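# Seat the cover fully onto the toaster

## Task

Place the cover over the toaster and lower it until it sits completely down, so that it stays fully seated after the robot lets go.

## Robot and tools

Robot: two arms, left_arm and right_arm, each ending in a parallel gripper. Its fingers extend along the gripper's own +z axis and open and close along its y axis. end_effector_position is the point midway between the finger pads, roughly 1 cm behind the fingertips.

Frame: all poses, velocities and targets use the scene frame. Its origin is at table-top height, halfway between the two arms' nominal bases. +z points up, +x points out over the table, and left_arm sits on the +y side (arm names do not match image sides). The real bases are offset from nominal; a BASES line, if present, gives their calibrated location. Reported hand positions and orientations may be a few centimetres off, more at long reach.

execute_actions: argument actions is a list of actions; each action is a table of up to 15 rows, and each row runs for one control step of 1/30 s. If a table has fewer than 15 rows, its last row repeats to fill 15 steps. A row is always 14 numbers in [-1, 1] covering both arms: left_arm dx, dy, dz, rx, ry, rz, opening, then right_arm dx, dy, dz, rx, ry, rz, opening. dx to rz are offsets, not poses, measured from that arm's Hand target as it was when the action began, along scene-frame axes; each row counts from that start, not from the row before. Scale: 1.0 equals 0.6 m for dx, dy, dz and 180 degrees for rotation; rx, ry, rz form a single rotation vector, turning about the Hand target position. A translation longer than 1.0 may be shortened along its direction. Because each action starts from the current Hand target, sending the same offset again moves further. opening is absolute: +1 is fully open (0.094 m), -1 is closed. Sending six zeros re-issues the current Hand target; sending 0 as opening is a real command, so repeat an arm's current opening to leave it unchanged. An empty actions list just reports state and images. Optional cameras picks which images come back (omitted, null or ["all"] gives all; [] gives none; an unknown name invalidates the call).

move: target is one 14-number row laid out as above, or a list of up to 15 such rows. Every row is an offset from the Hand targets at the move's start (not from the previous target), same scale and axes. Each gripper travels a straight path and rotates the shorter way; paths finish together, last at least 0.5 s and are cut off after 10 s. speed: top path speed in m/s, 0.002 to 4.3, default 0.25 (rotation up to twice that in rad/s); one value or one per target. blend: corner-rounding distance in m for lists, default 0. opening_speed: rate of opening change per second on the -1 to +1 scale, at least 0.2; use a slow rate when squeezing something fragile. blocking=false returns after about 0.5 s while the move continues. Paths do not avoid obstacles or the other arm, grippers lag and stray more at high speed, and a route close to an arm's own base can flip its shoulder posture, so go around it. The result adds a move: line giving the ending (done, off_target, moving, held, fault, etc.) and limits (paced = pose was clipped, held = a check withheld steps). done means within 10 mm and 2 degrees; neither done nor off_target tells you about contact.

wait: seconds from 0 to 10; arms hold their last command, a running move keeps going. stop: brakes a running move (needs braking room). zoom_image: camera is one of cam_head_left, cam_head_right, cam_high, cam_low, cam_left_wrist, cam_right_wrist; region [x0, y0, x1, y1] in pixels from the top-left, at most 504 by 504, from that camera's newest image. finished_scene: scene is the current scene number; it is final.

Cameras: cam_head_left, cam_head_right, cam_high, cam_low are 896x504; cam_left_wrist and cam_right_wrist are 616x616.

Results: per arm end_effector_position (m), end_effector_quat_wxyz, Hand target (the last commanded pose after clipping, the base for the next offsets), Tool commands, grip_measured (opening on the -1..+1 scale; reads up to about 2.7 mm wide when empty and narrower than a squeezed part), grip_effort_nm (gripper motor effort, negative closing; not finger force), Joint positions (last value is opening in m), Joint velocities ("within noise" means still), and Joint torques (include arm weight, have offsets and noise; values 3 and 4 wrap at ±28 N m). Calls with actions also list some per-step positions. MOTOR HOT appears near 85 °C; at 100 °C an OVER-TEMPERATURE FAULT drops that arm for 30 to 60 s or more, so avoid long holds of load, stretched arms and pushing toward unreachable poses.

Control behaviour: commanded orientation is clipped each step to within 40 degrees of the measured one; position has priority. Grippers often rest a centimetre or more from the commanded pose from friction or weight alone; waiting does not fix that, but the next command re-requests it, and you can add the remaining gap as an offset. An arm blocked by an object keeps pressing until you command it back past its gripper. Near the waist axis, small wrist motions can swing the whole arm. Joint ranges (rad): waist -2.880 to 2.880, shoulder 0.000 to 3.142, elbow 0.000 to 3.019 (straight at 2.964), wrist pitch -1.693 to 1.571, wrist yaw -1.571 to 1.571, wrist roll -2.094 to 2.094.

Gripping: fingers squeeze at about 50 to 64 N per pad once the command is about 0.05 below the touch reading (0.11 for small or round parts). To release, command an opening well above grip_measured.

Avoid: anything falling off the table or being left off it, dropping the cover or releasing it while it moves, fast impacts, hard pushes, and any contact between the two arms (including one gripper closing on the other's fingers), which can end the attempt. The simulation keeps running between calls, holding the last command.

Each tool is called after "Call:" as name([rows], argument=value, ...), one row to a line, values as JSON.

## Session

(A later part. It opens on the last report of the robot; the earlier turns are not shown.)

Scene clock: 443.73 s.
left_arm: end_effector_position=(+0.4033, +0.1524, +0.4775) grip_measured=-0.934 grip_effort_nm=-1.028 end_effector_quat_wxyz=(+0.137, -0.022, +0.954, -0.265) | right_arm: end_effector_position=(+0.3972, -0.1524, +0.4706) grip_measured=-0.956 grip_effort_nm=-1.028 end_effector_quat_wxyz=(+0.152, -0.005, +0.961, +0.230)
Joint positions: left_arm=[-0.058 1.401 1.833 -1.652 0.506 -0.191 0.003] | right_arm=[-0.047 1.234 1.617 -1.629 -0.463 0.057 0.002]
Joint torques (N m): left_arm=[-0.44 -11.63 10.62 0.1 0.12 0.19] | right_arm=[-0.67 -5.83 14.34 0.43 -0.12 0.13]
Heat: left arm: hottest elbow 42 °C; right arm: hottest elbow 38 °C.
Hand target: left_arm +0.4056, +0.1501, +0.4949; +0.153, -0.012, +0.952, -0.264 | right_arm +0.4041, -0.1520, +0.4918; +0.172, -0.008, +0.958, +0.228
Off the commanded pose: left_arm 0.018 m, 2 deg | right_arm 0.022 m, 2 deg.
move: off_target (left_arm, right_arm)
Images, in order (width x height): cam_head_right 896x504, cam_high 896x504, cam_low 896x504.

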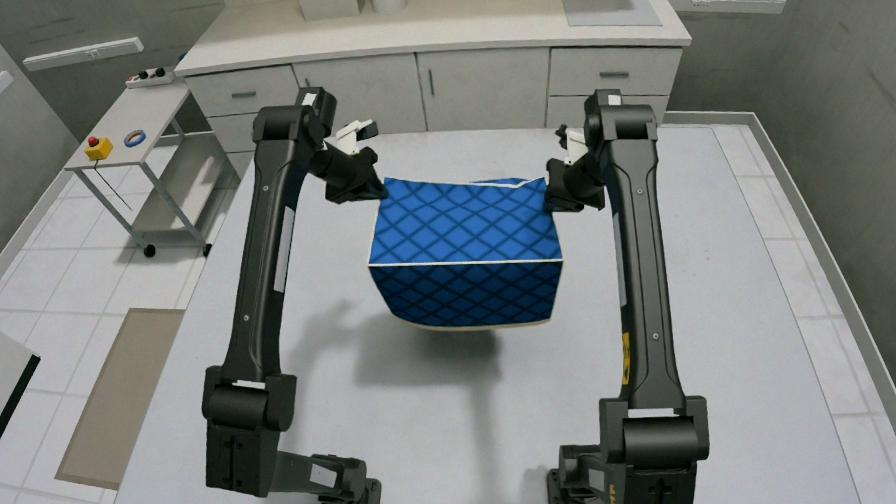

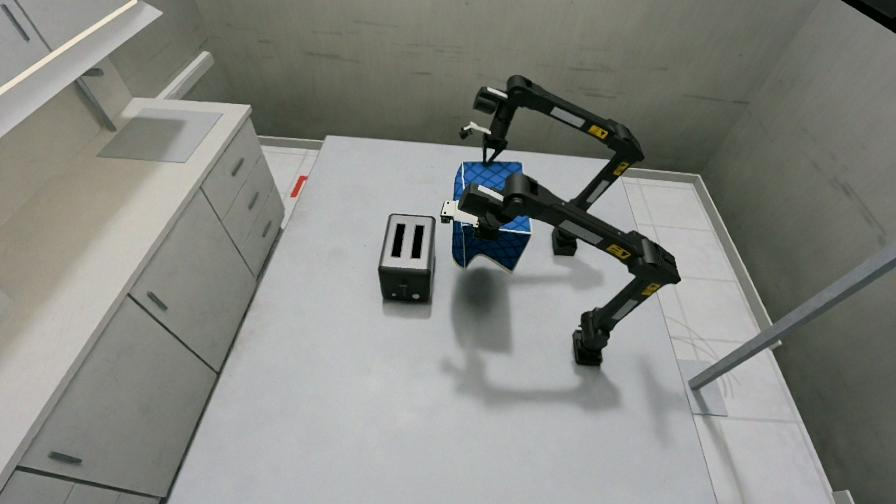

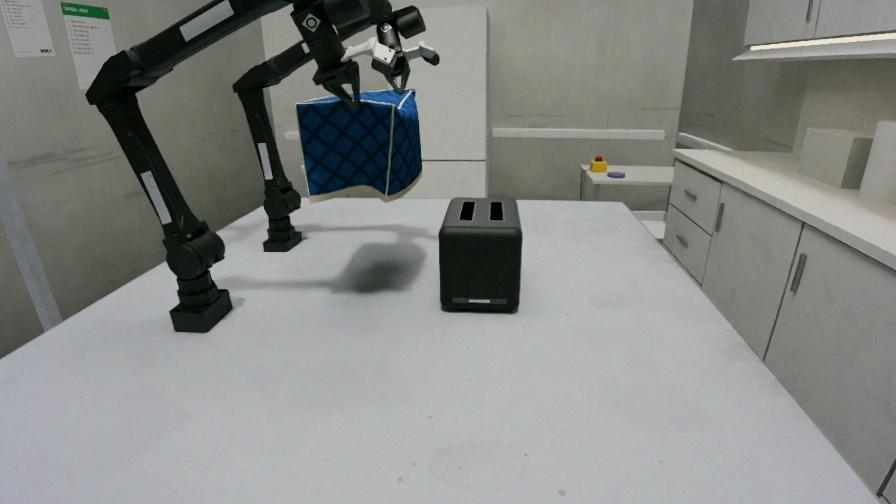

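Call:
move([
  [0.37,0.0,0.03,0.14,0,0,-1,0.39,0,0.03,-0.14,0,0,-1],
], speed=0.25, cameras=["cam_low","cam_high","cam_head_right"])

Call:
zoom_image(camera="cam_low", region=[370, 50, 570, 320])

Call:
zoom_image(camera="cam_high", region=[320, 120, 500, 320])

Call:
zoom_image(camera="cam_head_right", region=[360, 60, 580, 290])

Scene clock: 451.20 s.
left_arm: end_effector_position=(+0.6268, +0.1506, +0.5002) grip_measured=-0.936 grip_effort_nm=-1.028 end_effector_quat_wxyz=(+0.285, +0.010, +0.955, -0.079) | right_arm: end_effector_position=(+0.6324, -0.1515, +0.4978) grip_measured=-0.956 grip_effort_nm=-1.033 end_effector_quat_wxyz=(+0.236, -0.036, +0.971, +0.028)
Joint positions: left_arm=[-0.146 2.021 2.728 -1.681 0.079 -0.145 0.003] | right_arm=[0.076 1.86 2.439 -1.67 -0.019 0.043 0.002]
Joint torques (N m): left_arm=[-0.26 -20.37 9.61 0.54 -0.36 0.18] | right_arm=[-0.85 -13.68 13.34 0.61 0.5 -0.09]
Heat: left arm: hottest elbow 42 °C; right arm: hottest elbow 38 °C.
Hand target: left_arm +0.6276, +0.1501, +0.5130; +0.152, +0.022, +0.987, -0.050 | right_arm +0.6380, -0.1520, +0.5100; +0.166, -0.046, +0.985, +0.014
Off the commanded pose: left_arm 0.013 m, 16 deg | right_arm 0.013 m, 8 deg.
joint sent to its limit (left arm) — joint 4 (wrist pitch), lower limit. The joint targets are off in orientation, not in position.
joint sent to its limit (right arm) — joint 4 (wrist pitch), lower limit. The joint targets are off in orientation, not in position.
move: off_target (left_arm, right_arm)
Images, in order (width x height): cam_head_right 896x504, cam_high 896x504, cam_low 896x504.

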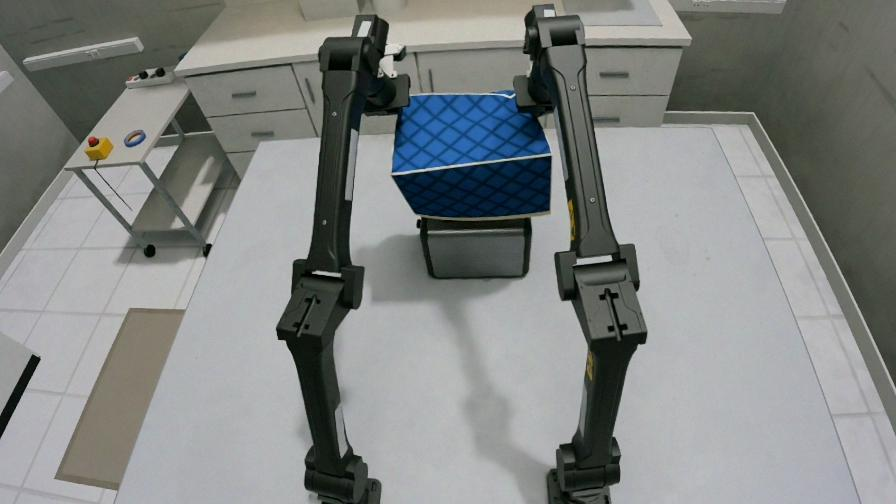

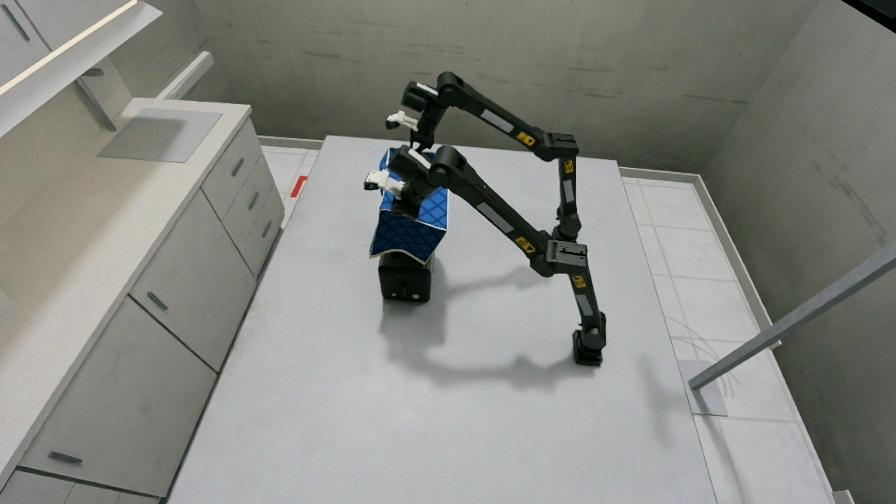

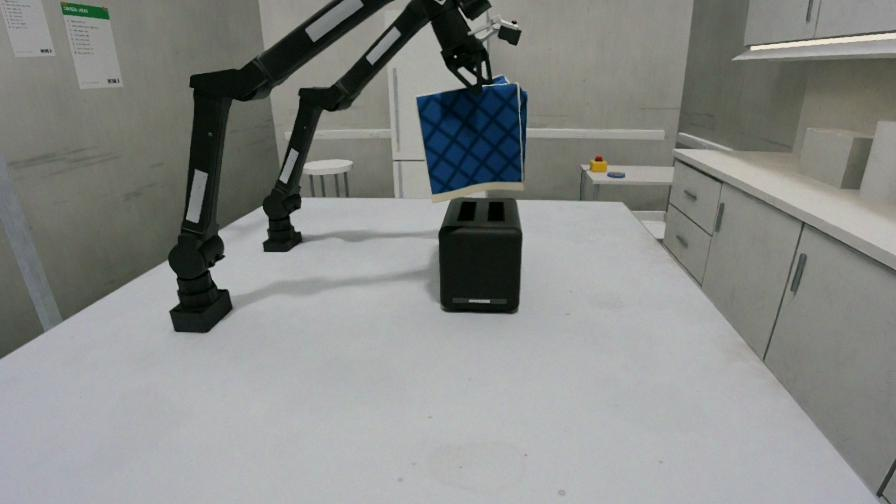

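Scaled by 1.867.

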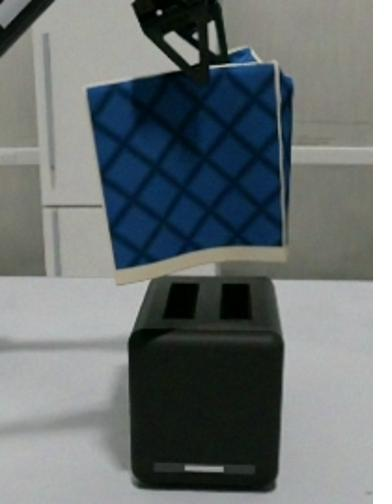

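Scaled by 2.520.

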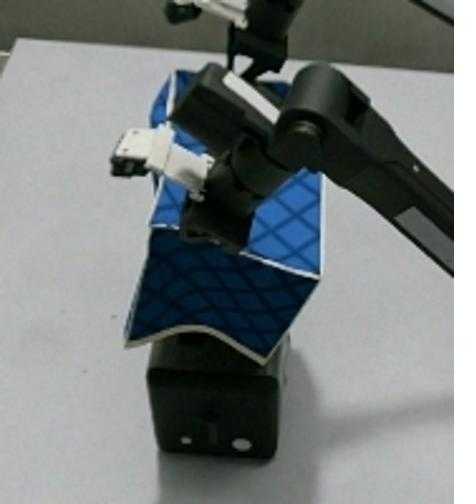

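Scaled by 2.191.

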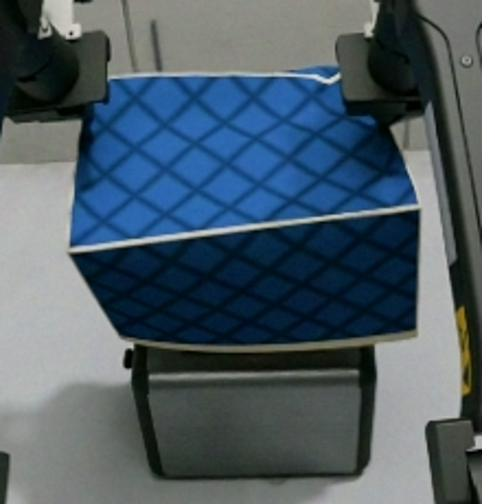

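Call:
move([
  [0,0.03,-0.13,0,0,0,-1,0.0,0.01,-0.13,0,0,0,-1],
], speed=0.2, cameras=["cam_low","cam_high","cam_head_right"])

Call:
zoom_image(camera="cam_low", region=[370, 50, 570, 320])

Call:
zoom_image(camera="cam_high", region=[320, 120, 500, 320])

Call:
zoom_image(camera="cam_head_right", region=[360, 60, 580, 290])

Scene clock: 461.37 s.
left_arm: end_effector_position=(+0.6285, +0.1515, +0.4284) grip_measured=-0.936 grip_effort_nm=-1.023 end_effector_quat_wxyz=(+0.207, +0.024, +0.976, -0.064) | right_arm: end_effector_position=(+0.6351, -0.1489, +0.4462) grip_measured=-0.956 grip_effort_nm=-1.038 end_effector_quat_wxyz=(+0.181, -0.038, +0.982, +0.020)
Joint positions: left_arm=[-0.145 2.021 2.56 -1.681 0.078 -0.108 0.003] | right_arm=[0.082 1.881 2.349 -1.672 -0.01 0.043 0.002]
Joint torques (N m): left_arm=[1.26 -23.06 7.19 0.36 -0.16 0.18] | right_arm=[-0.62 -14.39 8.25 0.49 0.38 -0.01]
Heat: left arm: hottest elbow 43 °C; right arm: hottest elbow 38 °C.
Hand target: left_arm +0.6276, +0.1680, +0.4350; +0.152, +0.022, +0.987, -0.050 | right_arm +0.6381, -0.1461, +0.4319; +0.166, -0.046, +0.985, +0.014
Off the commanded pose: left_arm 0.018 m, 7 deg | right_arm 0.015 m, 2 deg.
joint sent to its limit (left arm) — joint 4 (wrist pitch), lower limit. The joint targets are off in orientation, not in position.
joint sent to its limit (right arm) — joint 4 (wrist pitch), lower limit. The joint targets still meet the commanded pose.
move: off_target (left_arm, right_arm)
Images, in order (width x height): cam_head_right 896x504, cam_high 896x504, cam_low 896x504.

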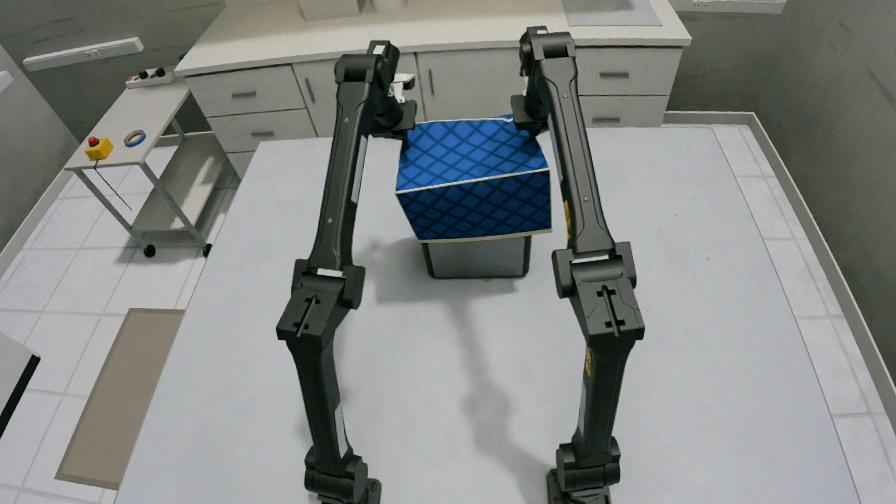

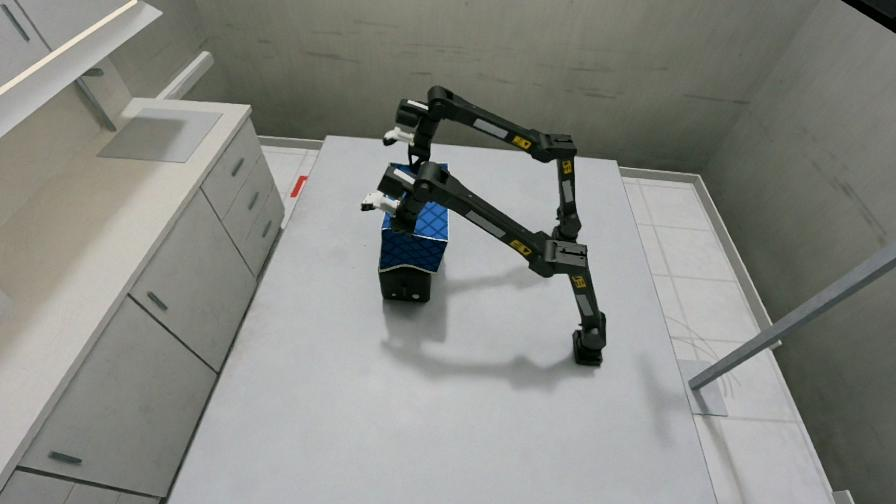

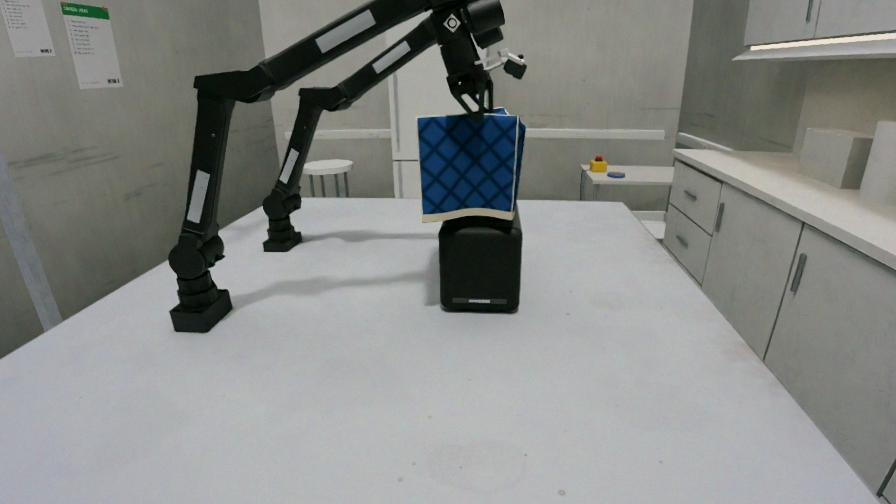

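Scaled by 1.867.

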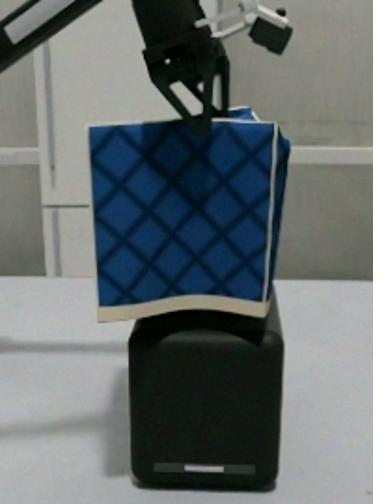

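Scaled by 2.520.

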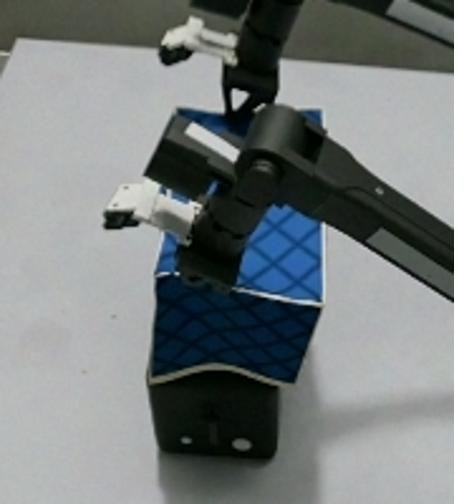

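Scaled by 2.191.

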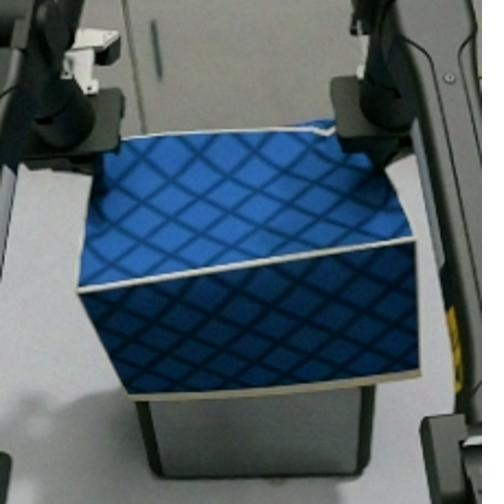

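Call:
move([
  [0,0.03,0.04,0,0,0,-1,0.02,0.05,0.03,0,0,0,-1],
  [0,0.06,0.04,0.08,0,0,-1,0.04,0.07,0.0,0,0,0,-1],
], speed=0.15, cameras=["cam_low","cam_high","cam_head_right"])

Call:
zoom_image(camera="cam_low", region=[370, 50, 570, 320])

Call:
zoom_image(camera="cam_high", region=[320, 120, 500, 320])

Call:
zoom_image(camera="cam_head_right", region=[360, 60, 580, 290])

Scene clock: 468.80 s.
left_arm: end_effector_position=(+0.6341, +0.1987, +0.4299) grip_measured=-0.936 grip_effort_nm=-1.023 end_effector_quat_wxyz=(+0.217, +0.044, +0.973, +0.063) | right_arm: end_effector_position=(+0.6521, -0.1007, +0.4234) grip_measured=-0.956 grip_effort_nm=-1.028 end_effector_quat_wxyz=(+0.172, -0.055, +0.983, +0.019)
Joint positions: left_arm=[-0.135 2.021 2.56 -1.681 -0.16 -0.005 0.003] | right_arm=[0.157 1.958 2.406 -1.672 0.008 0.08 0.002]
Joint torques (N m): left_arm=[-0.03 -24.41 9.16 0.27 -0.62 0.22] | right_arm=[-1.26 -14.74 13.81 0.49 0.49 0.26]
Heat: left arm: hottest elbow 42 °C; right arm: hottest elbow 37 °C.
Hand target: left_arm +0.6276, +0.2040, +0.4590; +0.148, +0.041, +0.985, +0.074 | right_arm +0.6621, -0.1040, +0.4318; +0.166, -0.046, +0.985, +0.014
Off the commanded pose: left_arm 0.030 m, 8 deg | right_arm 0.014 m, 1 deg.
joint sent to its limit (left arm) — joint 4 (wrist pitch), lower limit. The joint targets are off in orientation, not in position.
joint sent to its limit (right arm) — joint 4 (wrist pitch), lower limit. The joint targets still meet the commanded pose.
move: off_target (left_arm, right_arm)
Images, in order (width x height): cam_head_right 896x504, cam_high 896x504, cam_low 896x504.

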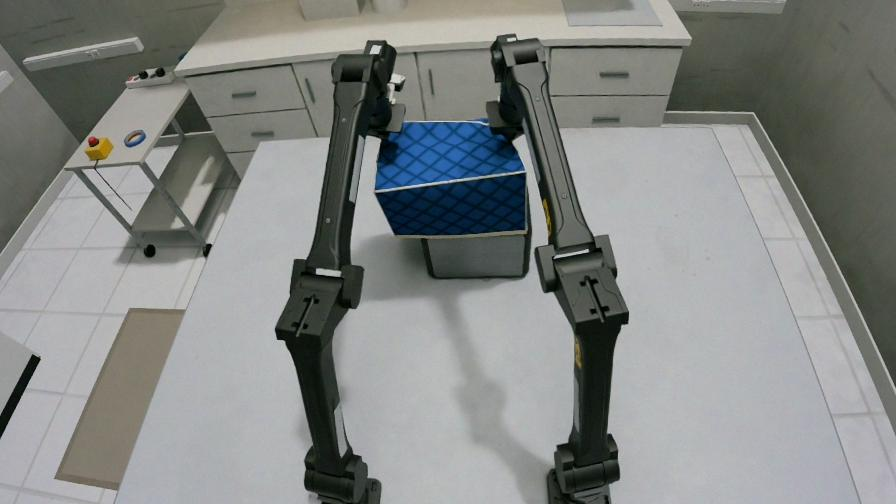

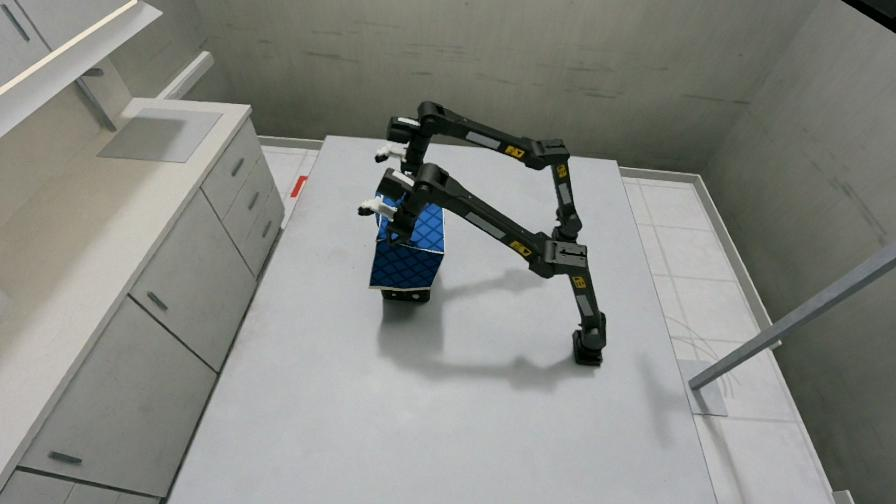

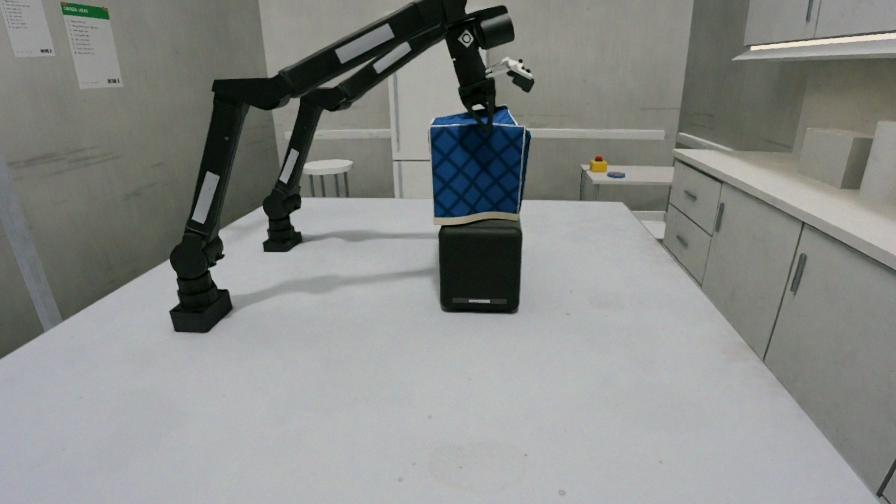

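Scaled by 1.867.

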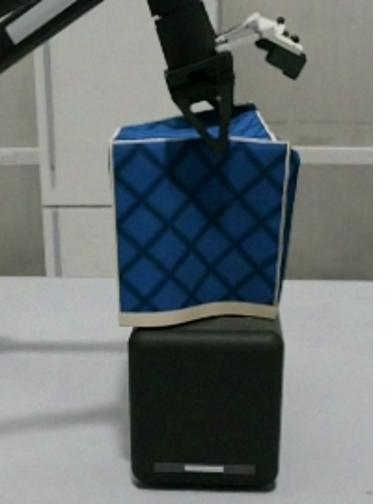

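Scaled by 2.520.

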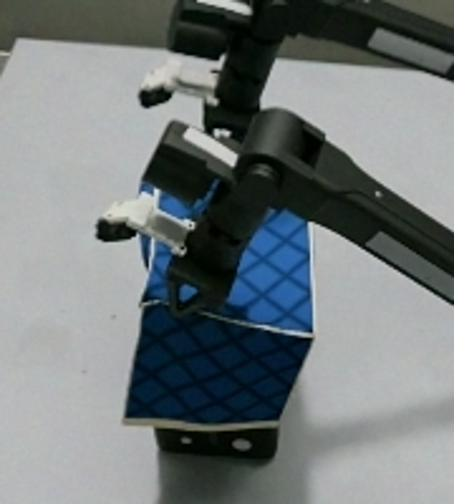

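Scaled by 2.191.

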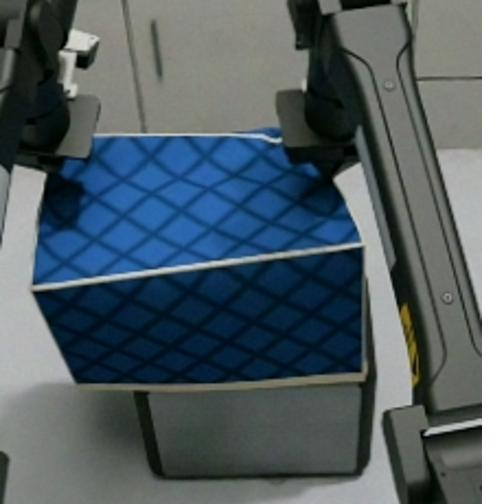

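Call:
move([
  [-0.02,0,-0.15,0,0,0,-1,0,0.0,0.04,0,0,0,-1],
  [-0.02,-0.06,-0.15,0,0,0,-1,0,-0.07,0.05,-0.08,0,0,-1],
], speed=0.15, cameras=["cam_low","cam_high","cam_head_right"])

Call:
zoom_image(camera="cam_low", region=[370, 50, 570, 320])

Call:
zoom_image(camera="cam_high", region=[320, 120, 500, 320])

Call:
zoom_image(camera="cam_head_right", region=[360, 60, 580, 290])

Scene clock: 477.43 s.
left_arm: end_effector_position=(+0.6163, +0.1630, +0.3491) grip_measured=-0.936 grip_effort_nm=-1.028 end_effector_quat_wxyz=(+0.133, +0.048, +0.987, +0.071) | right_arm: end_effector_position=(+0.6575, -0.1239, +0.4409) grip_measured=-0.956 grip_effort_nm=-1.033 end_effector_quat_wxyz=(+0.198, -0.081, +0.973, -0.088)
Joint positions: left_arm=[-0.196 2.007 2.344 -1.66 -0.177 -0.071 0.003] | right_arm=[0.176 1.958 2.438 -1.672 0.222 0.005 0.002]
Joint torques (N m): left_arm=[0.15 -23.41 9.54 -0.17 -0.53 -0.03] | right_arm=[-3.02 -16.56 12.68 0.55 1.47 -0.04]
Heat: left arm: hottest elbow 42 °C; right arm: hottest elbow 39 °C.
Hand target: left_arm +0.6156, +0.1680, +0.3688; +0.148, +0.041, +0.985, +0.074 | right_arm +0.6621, -0.1461, +0.4619; +0.159, -0.066, +0.979, -0.110
Off the commanded pose: left_arm 0.021 m, 2 deg | right_arm 0.031 m, 5 deg.
joint sent to its limit (right arm) — joint 4 (wrist pitch), lower limit. The joint targets are off in orientation, not in position.
move: off_target (left_arm, right_arm)
Images, in order (width x height): cam_head_right 896x504, cam_high 896x504, cam_low 896x504.

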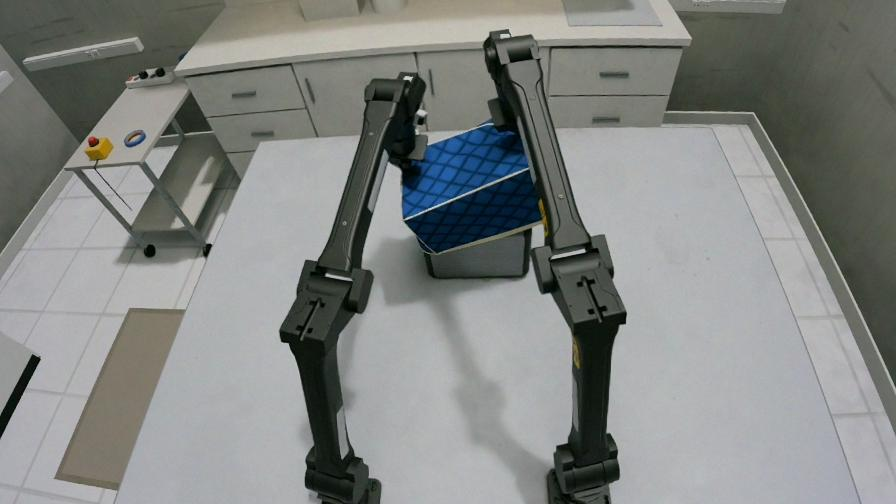

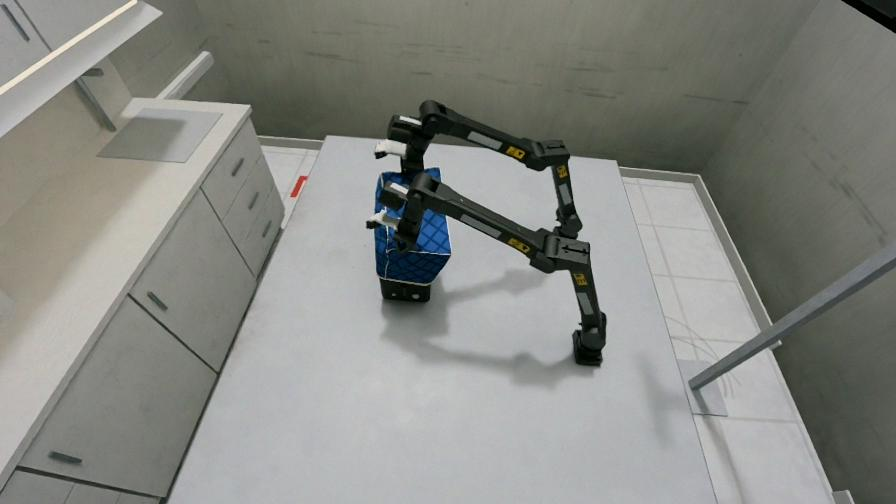

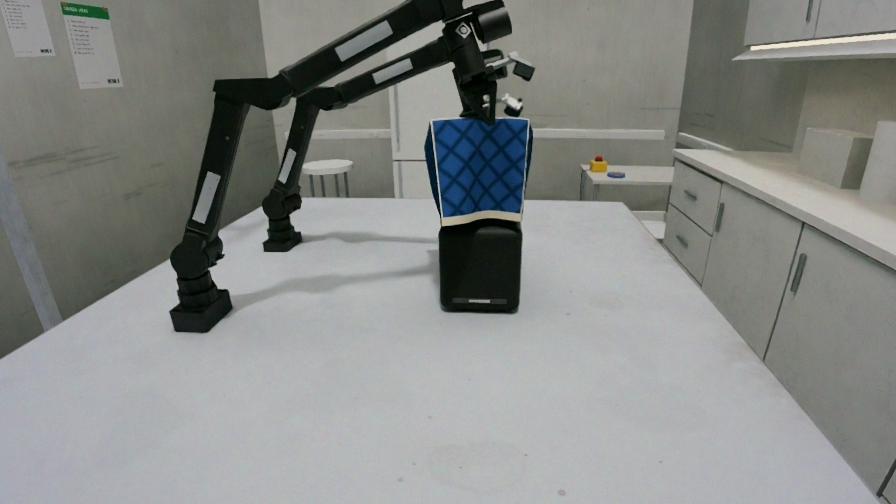

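Scaled by 1.867.

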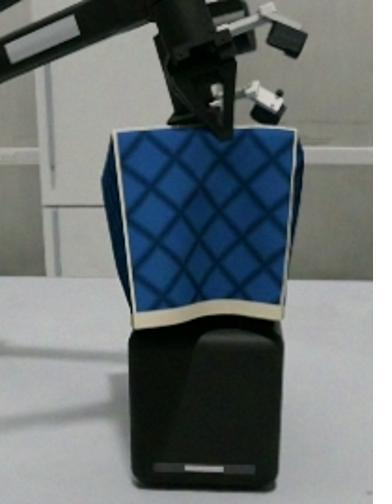

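Scaled by 2.520.

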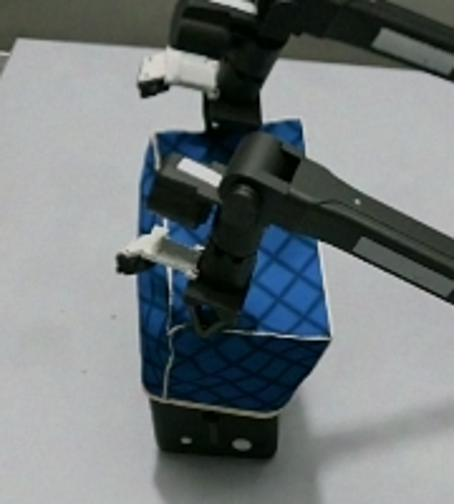

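Scaled by 2.191.

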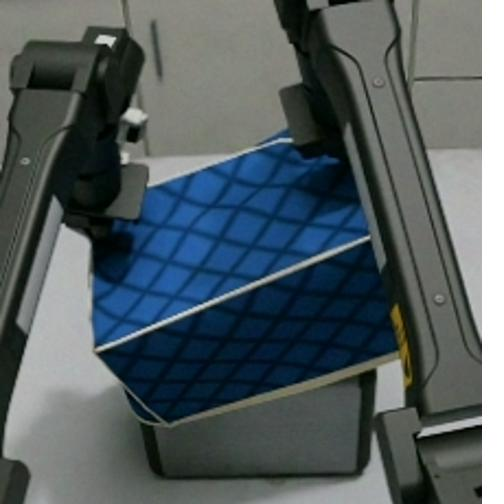

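Call:
move([
  [0.01,0.01,0,0,0,0,-1,0.0,-0.01,-0.12,0,0,0,-1],
  [0.01,0.01,-0.05,0,0,0,-1,0.0,-0.01,-0.2,0.04,0,0,-1],
], speed=0.15, cameras=["cam_low","cam_high","cam_head_right"])

Call:
zoom_image(camera="cam_low", region=[370, 50, 570, 320])

Call:
zoom_image(camera="cam_high", region=[320, 120, 500, 320])

Call:
zoom_image(camera="cam_head_right", region=[360, 60, 580, 290])

Scene clock: 484.43 s.
left_arm: end_effector_position=(+0.6235, +0.1618, +0.3169) grip_measured=-0.936 grip_effort_nm=-1.023 end_effector_quat_wxyz=(+0.129, +0.049, +0.988, +0.072) | right_arm: end_effector_position=(+0.6657, -0.1340, +0.3383) grip_measured=-0.956 grip_effort_nm=-1.043 end_effector_quat_wxyz=(+0.163, -0.072, +0.983, -0.045)
Joint positions: left_arm=[-0.196 2.007 2.257 -1.583 -0.177 -0.071 0.003] | right_arm=[0.132 1.909 2.099 -1.442 0.12 0.004 0.002]
Joint torques (N m): left_arm=[1.03 -25.58 7.49 0.55 -0.43 0.09] | right_arm=[-3.14 -17.67 7.99 0.64 0.26 0.21]
Heat: left arm: hottest elbow 41 °C; right arm: hottest elbow 38 °C.
Hand target: left_arm +0.6216, +0.1740, +0.3388; +0.148, +0.041, +0.985, +0.074 | right_arm +0.6621, -0.1521, +0.3419; +0.163, -0.056, +0.984, -0.048
Off the commanded pose: left_arm 0.025 m, 2 deg | right_arm 0.019 m, 2 deg.
move: off_target (left_arm, right_arm)
Images, in order (width x height): cam_head_right 896x504, cam_high 896x504, cam_low 896x504.

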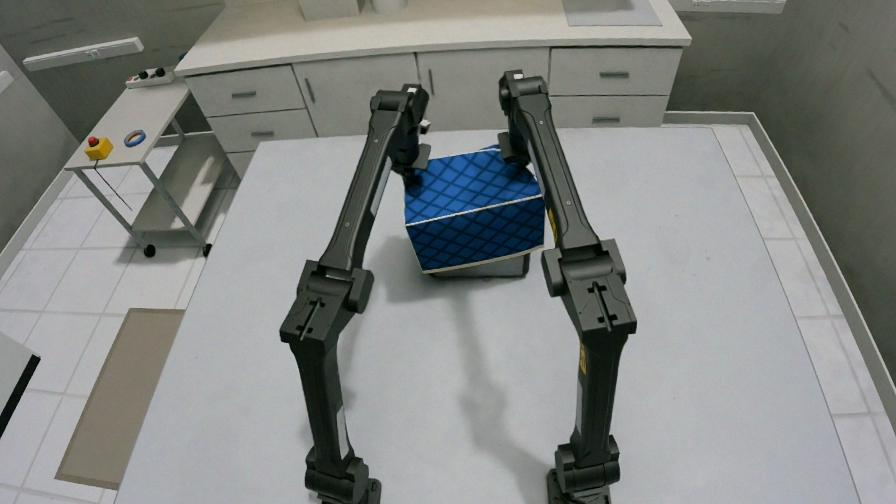

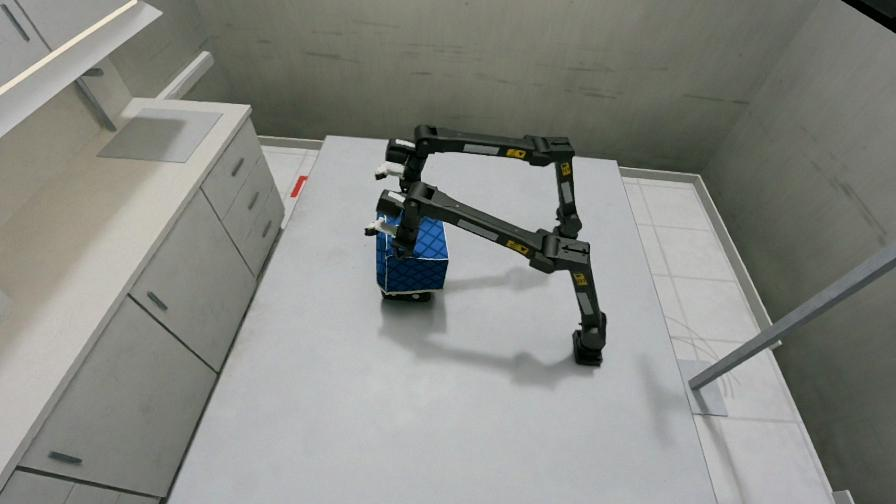

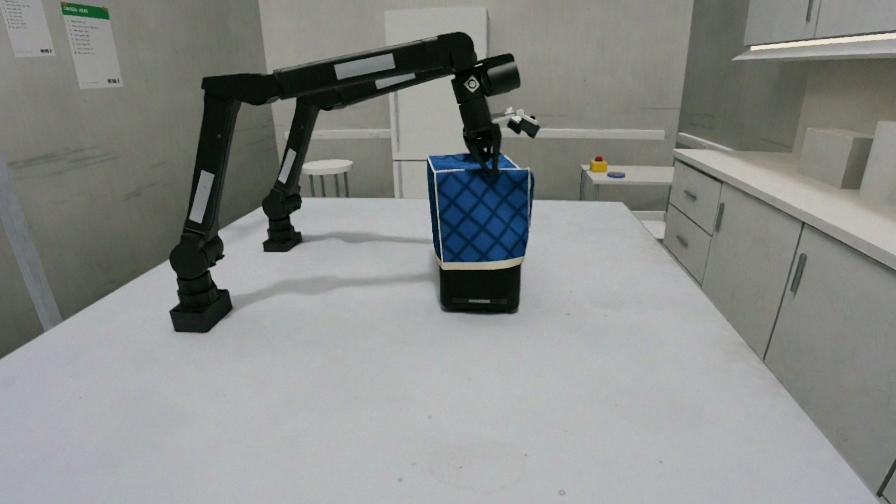

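Scaled by 1.867.

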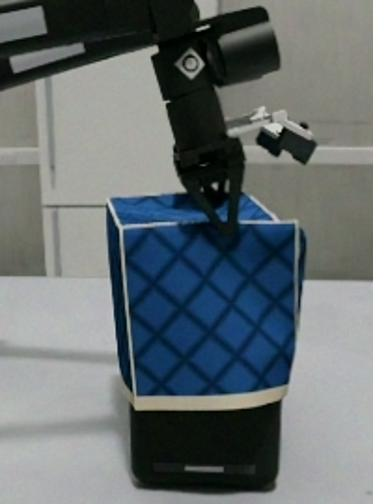

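Scaled by 2.520.

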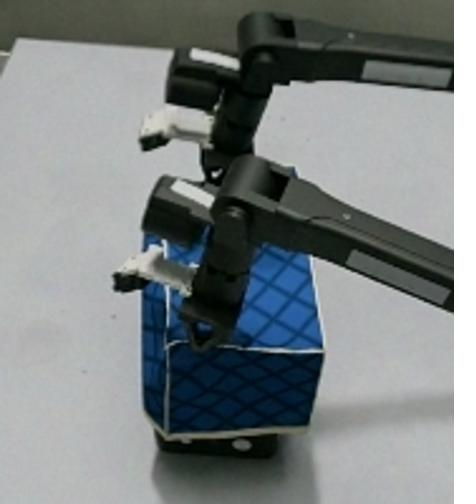

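Scaled by 2.191.

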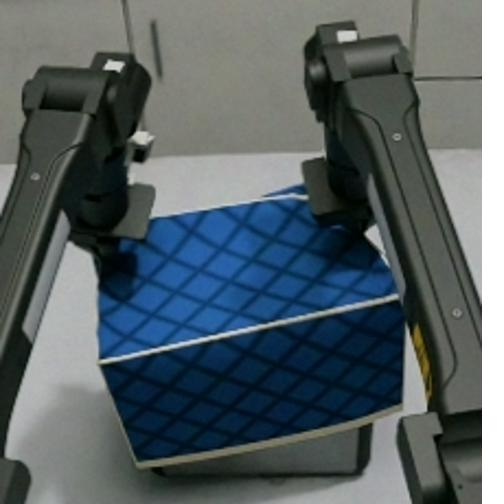

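Call:
move([
  [0,0.0,-0.08,-0.02,0,0,-1,0,0,-0.15,0.02,0,0,-1],
  [0.01,-0.01,-0.24,-0.04,0.02,0,-1,0,0,-0.25,0.04,0.02,0,-1],
], speed=0.15, cameras=["cam_low","cam_high","cam_head_right"])

Call:
zoom_image(camera="cam_low", region=[370, 120, 570, 320])

Call:
zoom_image(camera="cam_high", region=[320, 140, 500, 320])

Call:
zoom_image(camera="cam_head_right", region=[360, 90, 580, 290])

Scene clock: 502.37 s.
left_arm: end_effector_position=(+0.6282, +0.1517, +0.2201) grip_measured=-0.936 grip_effort_nm=-1.033 end_effector_quat_wxyz=(+0.140, +0.046, +0.989, +0.007) | right_arm: end_effector_position=(+0.6660, -0.1420, +0.2344) grip_measured=-0.956 grip_effort_nm=-1.043 end_effector_quat_wxyz=(+0.170, -0.060, +0.984, +0.017)
Joint positions: left_arm=[-0.177 1.96 1.929 -1.263 -0.049 -0.071 0.003] | right_arm=[0.086 1.876 1.774 -1.127 -0.012 0.004 0.002]
Joint torques (N m): left_arm=[1.85 -20.66 5.87 0.62 -0.02 0.02] | right_arm=[-2.2 -13.33 6.46 0.85 -0.04 0.25]
Heat: left arm: hottest elbow 41 °C; right arm: hottest elbow 37 °C.
Hand target: left_arm +0.6275, +0.1680, +0.1950; +0.119, +0.034, +0.992, +0.011 | right_arm +0.6620, -0.1522, +0.1918; +0.135, -0.047, +0.990, +0.015
Off the commanded pose: left_arm 0.030 m, 3 deg | right_arm 0.044 m, 4 deg.
move: off_target (left_arm, right_arm)
Images, in order (width x height): cam_head_right 896x504, cam_high 896x504, cam_low 896x504.

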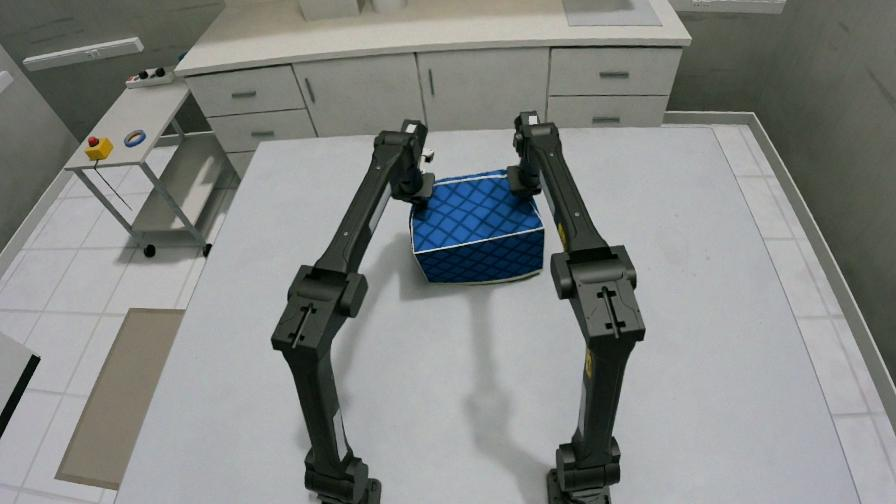

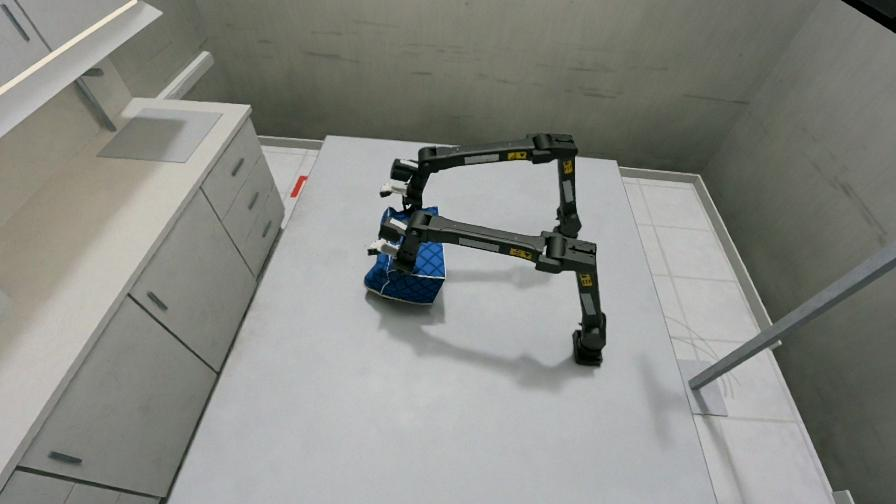

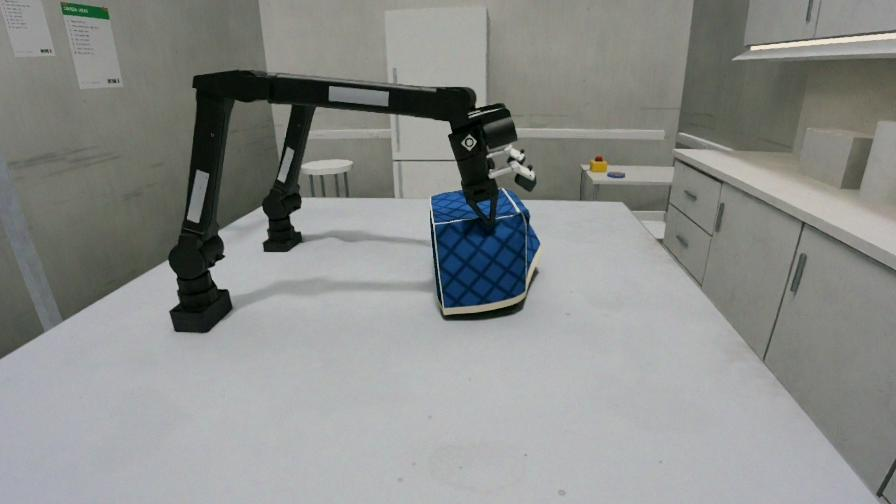

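Scaled by 2.520.

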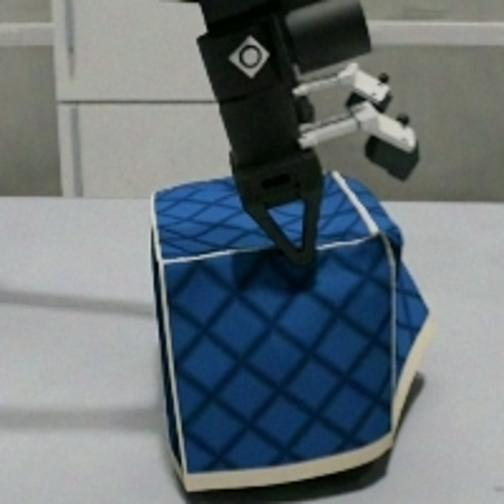

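Scaled by 2.800.

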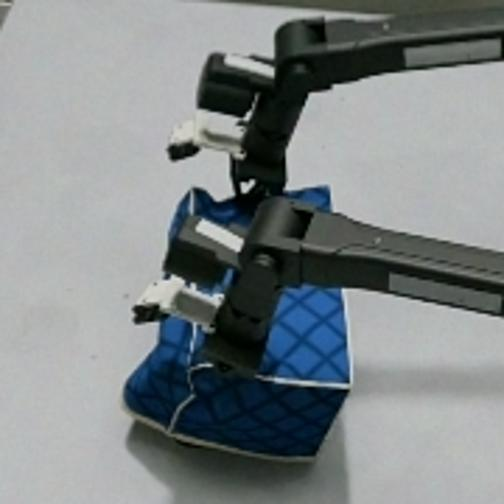

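Scaled by 2.291.

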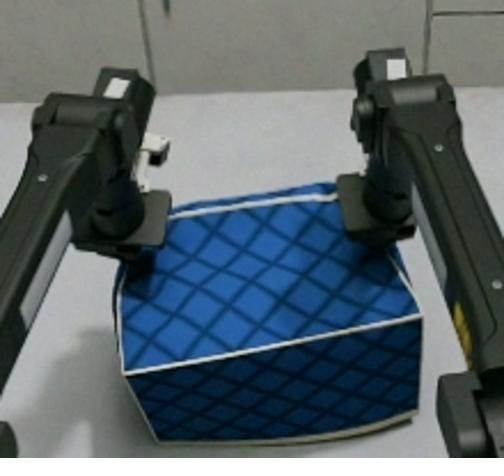

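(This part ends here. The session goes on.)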